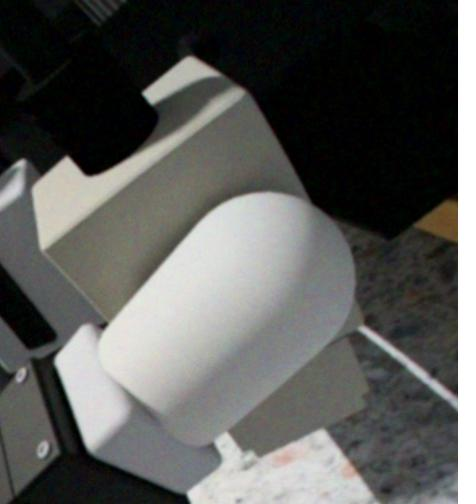

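Call:
{"fn": "zoom_image", "kwargs": {
  "camera": "cam_corner",
  "region": [400, 195, 450, 250]
}}

Call:
{"fn": "move", "kwargs": {
  "target": [0,0,0,0,0,0,0.754,0,0.576,0.696,0.754,0,0.576,0.696,0.754,0,0.576,0.696,0.714,0.678,0.226,0.168,0.4,-0.6, 0,0,0,0,0,0,-0.07,-0.15,-0.2555,0.913,-0.07,0.15,-0.2555,0.913,0.616,0,-0.5,-0.174,-0.74,0.62,-0.34,0.638,0.7,-0.92]
}}

Call:
{"fn": "move", "kwargs": {
  "target": [0,0,0,0,0,0,0.754,0,0.576,0.696,0.754,0,0.576,0.696,0.754,0,0.576,0.696,0.714,0.678,0.226,0.168,0.4,-0.6, 0,0,0,0,0,0,0,-0.133,-0.2555,0.913,0,0.133,-0.2555,0.913,0.616,0,-0.5,-0.174,-0.72,0.64,-0.27,0.638,0.7,-0.92]
}}

Call:
{"fn": "move", "kwargs": {
  "target": [0,0,0,0,0,0,0.754,0,0.576,0.696,0.754,0,0.576,0.696,0.754,0,0.576,0.696,0.714,0.678,0.226,0.168,0.4,-0.6, 0,0,0,0,0,0,0.0685,-0.133,-0.2555,0.913,0.0685,0.133,-0.2555,0.913,0.616,0,-0.5,-0.174,-0.70,0.66,-0.2,0.638,0.7,-0.92],
  "cameras": ["cam_right_wrist"]
}}

Scaled by 9.164 from the camera's 896x504 image, which has a finer 1280x720 frame.

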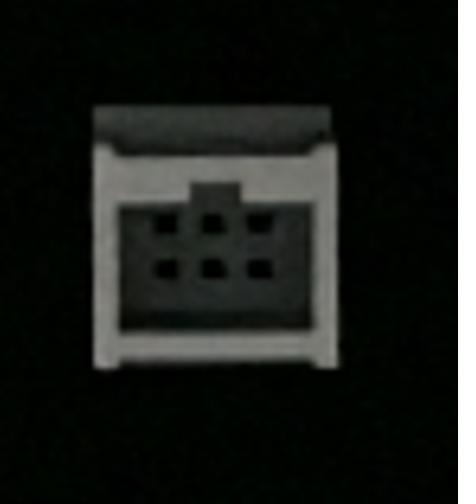

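Scene clock: 1351.17 s.
left_arm: end_effector_position=(+0.1329, +0.5814, +1.2696) hand_goal=(+0.754, +0.000, +0.576, +0.696, +0.754, +0.000, +0.576, +0.696, +0.754, +0.000, +0.576, +0.696, +0.714, +0.678, +0.226, +0.168) hand_measured=(+0.750, +0.000, +0.576, +0.696, +0.750, +0.000, +0.576, +0.696, +0.750, +0.000, +0.576, +0.696, +0.710, +0.678, +0.226, +0.168) hand_current_ma=(-1, +0, +0, +0, -1, +0, +0, +0, +0, +0, +0, +0, +0, +0, +0, +0) hand_state=(goal, goal, goal, goal, goal, goal, goal, goal, goal, goal, goal, goal, goal, goal, goal, goal) hand_current_limit=0.40 hand_speed=-0.60 end_effector_quat_wxyz=(-0.075, +0.005, +0.934, -0.349) | right_arm: end_effector_position=(+0.9080, -0.6199, +0.4781) hand_goal=(-0.070, -0.150, -0.256, +0.914, -0.070, +0.150, -0.256, +0.914, +0.616, +0.000, -0.500, -0.174, -0.740, +0.620, -0.340, +0.638) hand_measured=(-0.062, -0.116, -0.242, +0.924, -0.058, +0.130, -0.236, +0.926, +0.616, +0.002, -0.500, -0.172, -0.760, +0.614, -0.298, +0.664) hand_current_ma=(+7, +44, +14, +9, +12, -22, +26, +11, +0, +1, +0, +1, -27, -6, +113, +58) hand_state=(goal, blocked, goal, goal, goal, blocked, blocked, goal, goal, goal, goal, goal, blocked, goal, blocked, blocked) hand_current_limit=0.70 hand_speed=-0.92 end_effector_quat_wxyz=(+0.563, -0.429, -0.428, -0.562)
Joint positions: left_arm=[-0.273 -2.06 2.254 1.328 2.3 1.29] | right_arm=[-0.563 0.096 0.905 -0.524 -0.618 -1.968]
Joint torques (N m): left_arm=[1.94 4.19 -39.23 1.15 2.57 -1.52] | right_arm=[-10.53 -128.23 -8.8 0.78 -1.55 3.33]
Wrist force (N): left_arm=[-0.1 0.2 0.9] | right_arm=[-2.1 0.3 -2.8]
Wrist torque (N m): left_arm=[-0.04 0.04 -0.02] | right_arm=[0.20 0.51 0.25]
Wrist force, peak (N): left_arm=[0.1 0.5 1.6] | right_arm=[-2.4 0.4 -3.1]
Hand target: left_arm +0.1329, +0.5814, +1.2696; -0.075, +0.005, +0.934, -0.349 | right_arm +0.9080, -0.6199, +0.4781; +0.563, -0.429, -0.428, -0.562
Off the commanded pose: left_arm 0.000 m, 0 deg | right_arm 0.000 m, 0 deg.
move: done

Scene clock: 1351.73 s.
left_arm: end_effector_position=(+0.1329, +0.5814, +1.2696) hand_goal=(+0.754, +0.000, +0.576, +0.696, +0.754, +0.000, +0.576, +0.696, +0.754, +0.000, +0.576, +0.696, +0.714, +0.678, +0.226, +0.168) hand_measured=(+0.750, +0.000, +0.576, +0.696, +0.750, +0.000, +0.576, +0.696, +0.750, +0.000, +0.576, +0.696, +0.710, +0.678, +0.226, +0.168) hand_current_ma=(-1, +0, +0, +0, -1, +0, +0, +0, +0, +0, +0, +0, +0, +0, +0, +0) hand_state=(goal, goal, goal, goal, goal, goal, goal, goal, goal, goal, goal, goal, goal, goal, goal, goal) hand_current_limit=0.40 hand_speed=-0.60 end_effector_quat_wxyz=(-0.075, +0.005, +0.934, -0.349) | right_arm: end_effector_position=(+0.9080, -0.6199, +0.4781) hand_goal=(+0.000, -0.132, -0.256, +0.914, +0.000, +0.134, -0.256, +0.914, +0.616, +0.000, -0.500, -0.174, -0.720, +0.640, -0.270, +0.638) hand_measured=(-0.010, -0.114, -0.256, +0.916, -0.004, +0.128, -0.252, +0.918, +0.616, +0.002, -0.500, -0.172, -0.714, +0.640, -0.272, +0.640) hand_current_ma=(-10, +17, +0, +1, -3, -3, +2, +2, +0, +1, +0, +1, +3, +0, -1, +2) hand_state=(goal, goal, goal, goal, goal, goal, goal, goal, goal, goal, goal, goal, goal, goal, goal, goal) hand_current_limit=0.70 hand_speed=-0.92 end_effector_quat_wxyz=(+0.563, -0.429, -0.428, -0.562)
Joint positions: left_arm=[-0.273 -2.06 2.254 1.328 2.3 1.29] | right_arm=[-0.563 0.096 0.905 -0.524 -0.618 -1.968]
Joint torques (N m): left_arm=[0.8 4.86 -39.22 1.33 2.53 -1.7] | right_arm=[-8.85 -128.94 -9.14 0.94 -1.06 3.71]
Wrist force (N): left_arm=[0.1 0.3 1.1] | right_arm=[-2.1 0.1 -2.6]
Wrist torque (N m): left_arm=[-0.06 0.01 0.00] | right_arm=[0.16 0.48 0.27]
Wrist force, peak (N): left_arm=[0.1 0.4 1.4] | right_arm=[-2.4 0.3 -3.3]
Hand target: left_arm +0.1329, +0.5814, +1.2696; -0.075, +0.005, +0.934, -0.349 | right_arm +0.9080, -0.6199, +0.4781; +0.563, -0.429, -0.428, -0.562
Off the commanded pose: left_arm 0.000 m, 0 deg | right_arm 0.000 m, 0 deg.
move: done

Scene clock: 1352.30 s.
left_arm: end_effector_position=(+0.1329, +0.5814, +1.2696) hand_goal=(+0.754, +0.000, +0.576, +0.696, +0.754, +0.000, +0.576, +0.696, +0.754, +0.000, +0.576, +0.696, +0.714, +0.678, +0.226, +0.168) hand_measured=(+0.750, +0.000, +0.576, +0.696, +0.750, +0.000, +0.576, +0.696, +0.750, +0.000, +0.576, +0.696, +0.710, +0.678, +0.226, +0.168) hand_current_ma=(-1, +0, +0, +0, -1, +0, +0, +0, +0, +0, +0, +0, +0, +0, +0, +0) hand_state=(goal, goal, goal, goal, goal, goal, goal, goal, goal, goal, goal, goal, goal, goal, goal, goal) hand_current_limit=0.40 hand_speed=-0.60 end_effector_quat_wxyz=(-0.075, +0.005, +0.934, -0.349) | right_arm: end_effector_position=(+0.9080, -0.6199, +0.4781) hand_goal=(+0.068, -0.132, -0.256, +0.914, +0.068, +0.134, -0.256, +0.914, +0.616, +0.000, -0.500, -0.174, -0.700, +0.660, -0.200, +0.638) hand_measured=(+0.058, -0.114, -0.256, +0.916, +0.064, +0.128, -0.252, +0.916, +0.616, +0.002, -0.500, -0.172, -0.694, +0.660, -0.202, +0.640) hand_current_ma=(-10, +17, +0, +1, -3, -3, +2, +1, +0, +1, +0, +1, +4, +0, -1, +2) hand_state=(goal, goal, goal, goal, goal, goal, goal, goal, goal, goal, goal, goal, goal, goal, goal, goal) hand_current_limit=0.70 hand_speed=-0.92 end_effector_quat_wxyz=(+0.563, -0.429, -0.428, -0.562)
Joint positions: left_arm=[-0.273 -2.06 2.254 1.328 2.3 1.29] | right_arm=[-0.563 0.096 0.905 -0.524 -0.618 -1.968]
Joint torques (N m): left_arm=[-0.42 5.26 -39.45 1.18 2.61 -1.65] | right_arm=[-9.84 -129.26 -10.86 0.73 -1.21 3.47]
Wrist force (N): left_arm=[0.1 0.1 0.9] | right_arm=[-2.5 0.4 -2.8]
Wrist torque (N m): left_arm=[-0.07 0.01 0.00] | right_arm=[0.21 0.53 0.24]
Wrist force, peak (N): left_arm=[0.0 0.1 1.4] | right_arm=[-2.6 -0.2 -3.1]
Hand target: left_arm +0.1329, +0.5814, +1.2696; -0.075, +0.005, +0.934, -0.349 | right_arm +0.9080, -0.6199, +0.4781; +0.563, -0.429, -0.428, -0.562
Off the commanded pose: left_arm 0.000 m, 0 deg | right_arm 0.000 m, 0 deg.
move: done
camera_calibration:
cam_right_wrist: T_world_to_cam=[[0.637498, 0.202229, -0.743438, -0.0700004], [-0.521216, -0.597414, -0.609451, 0.342282], [-0.567389, 0.776015, -0.275446, 1.25509], [0, 0, 0, 1]] pos_world=[0.935151, -0.755327, 0.502272]
Images, in order (width x height): cam_right_wrist 672x504.

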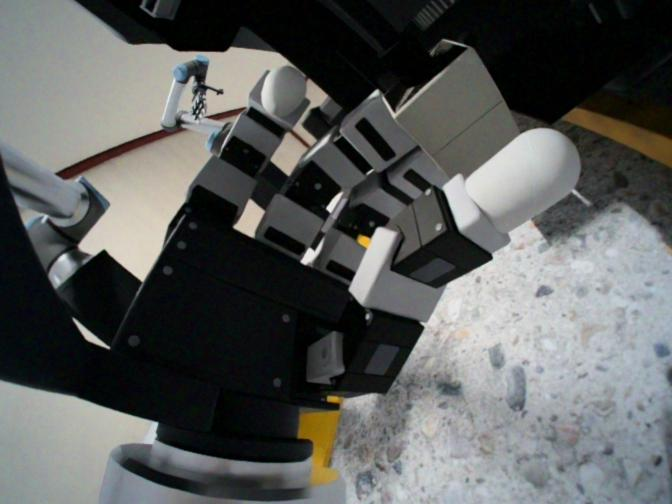

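Call:
{"fn": "zoom_image", "kwargs": {
  "camera": "cam_right_wrist",
  "region": [370, 20, 610, 260]
}}

Scaled by 2.100 from the camera's 672x504 image, which has a finer 960x720 frame.

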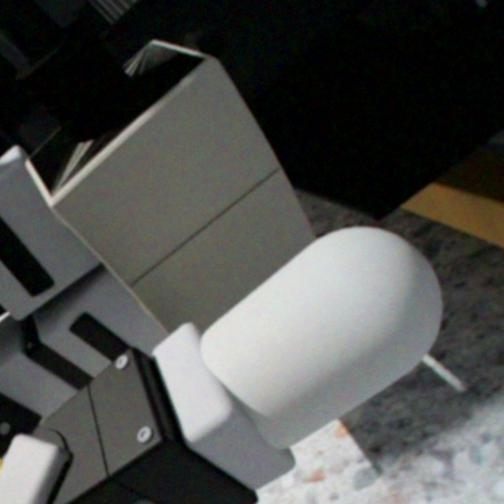

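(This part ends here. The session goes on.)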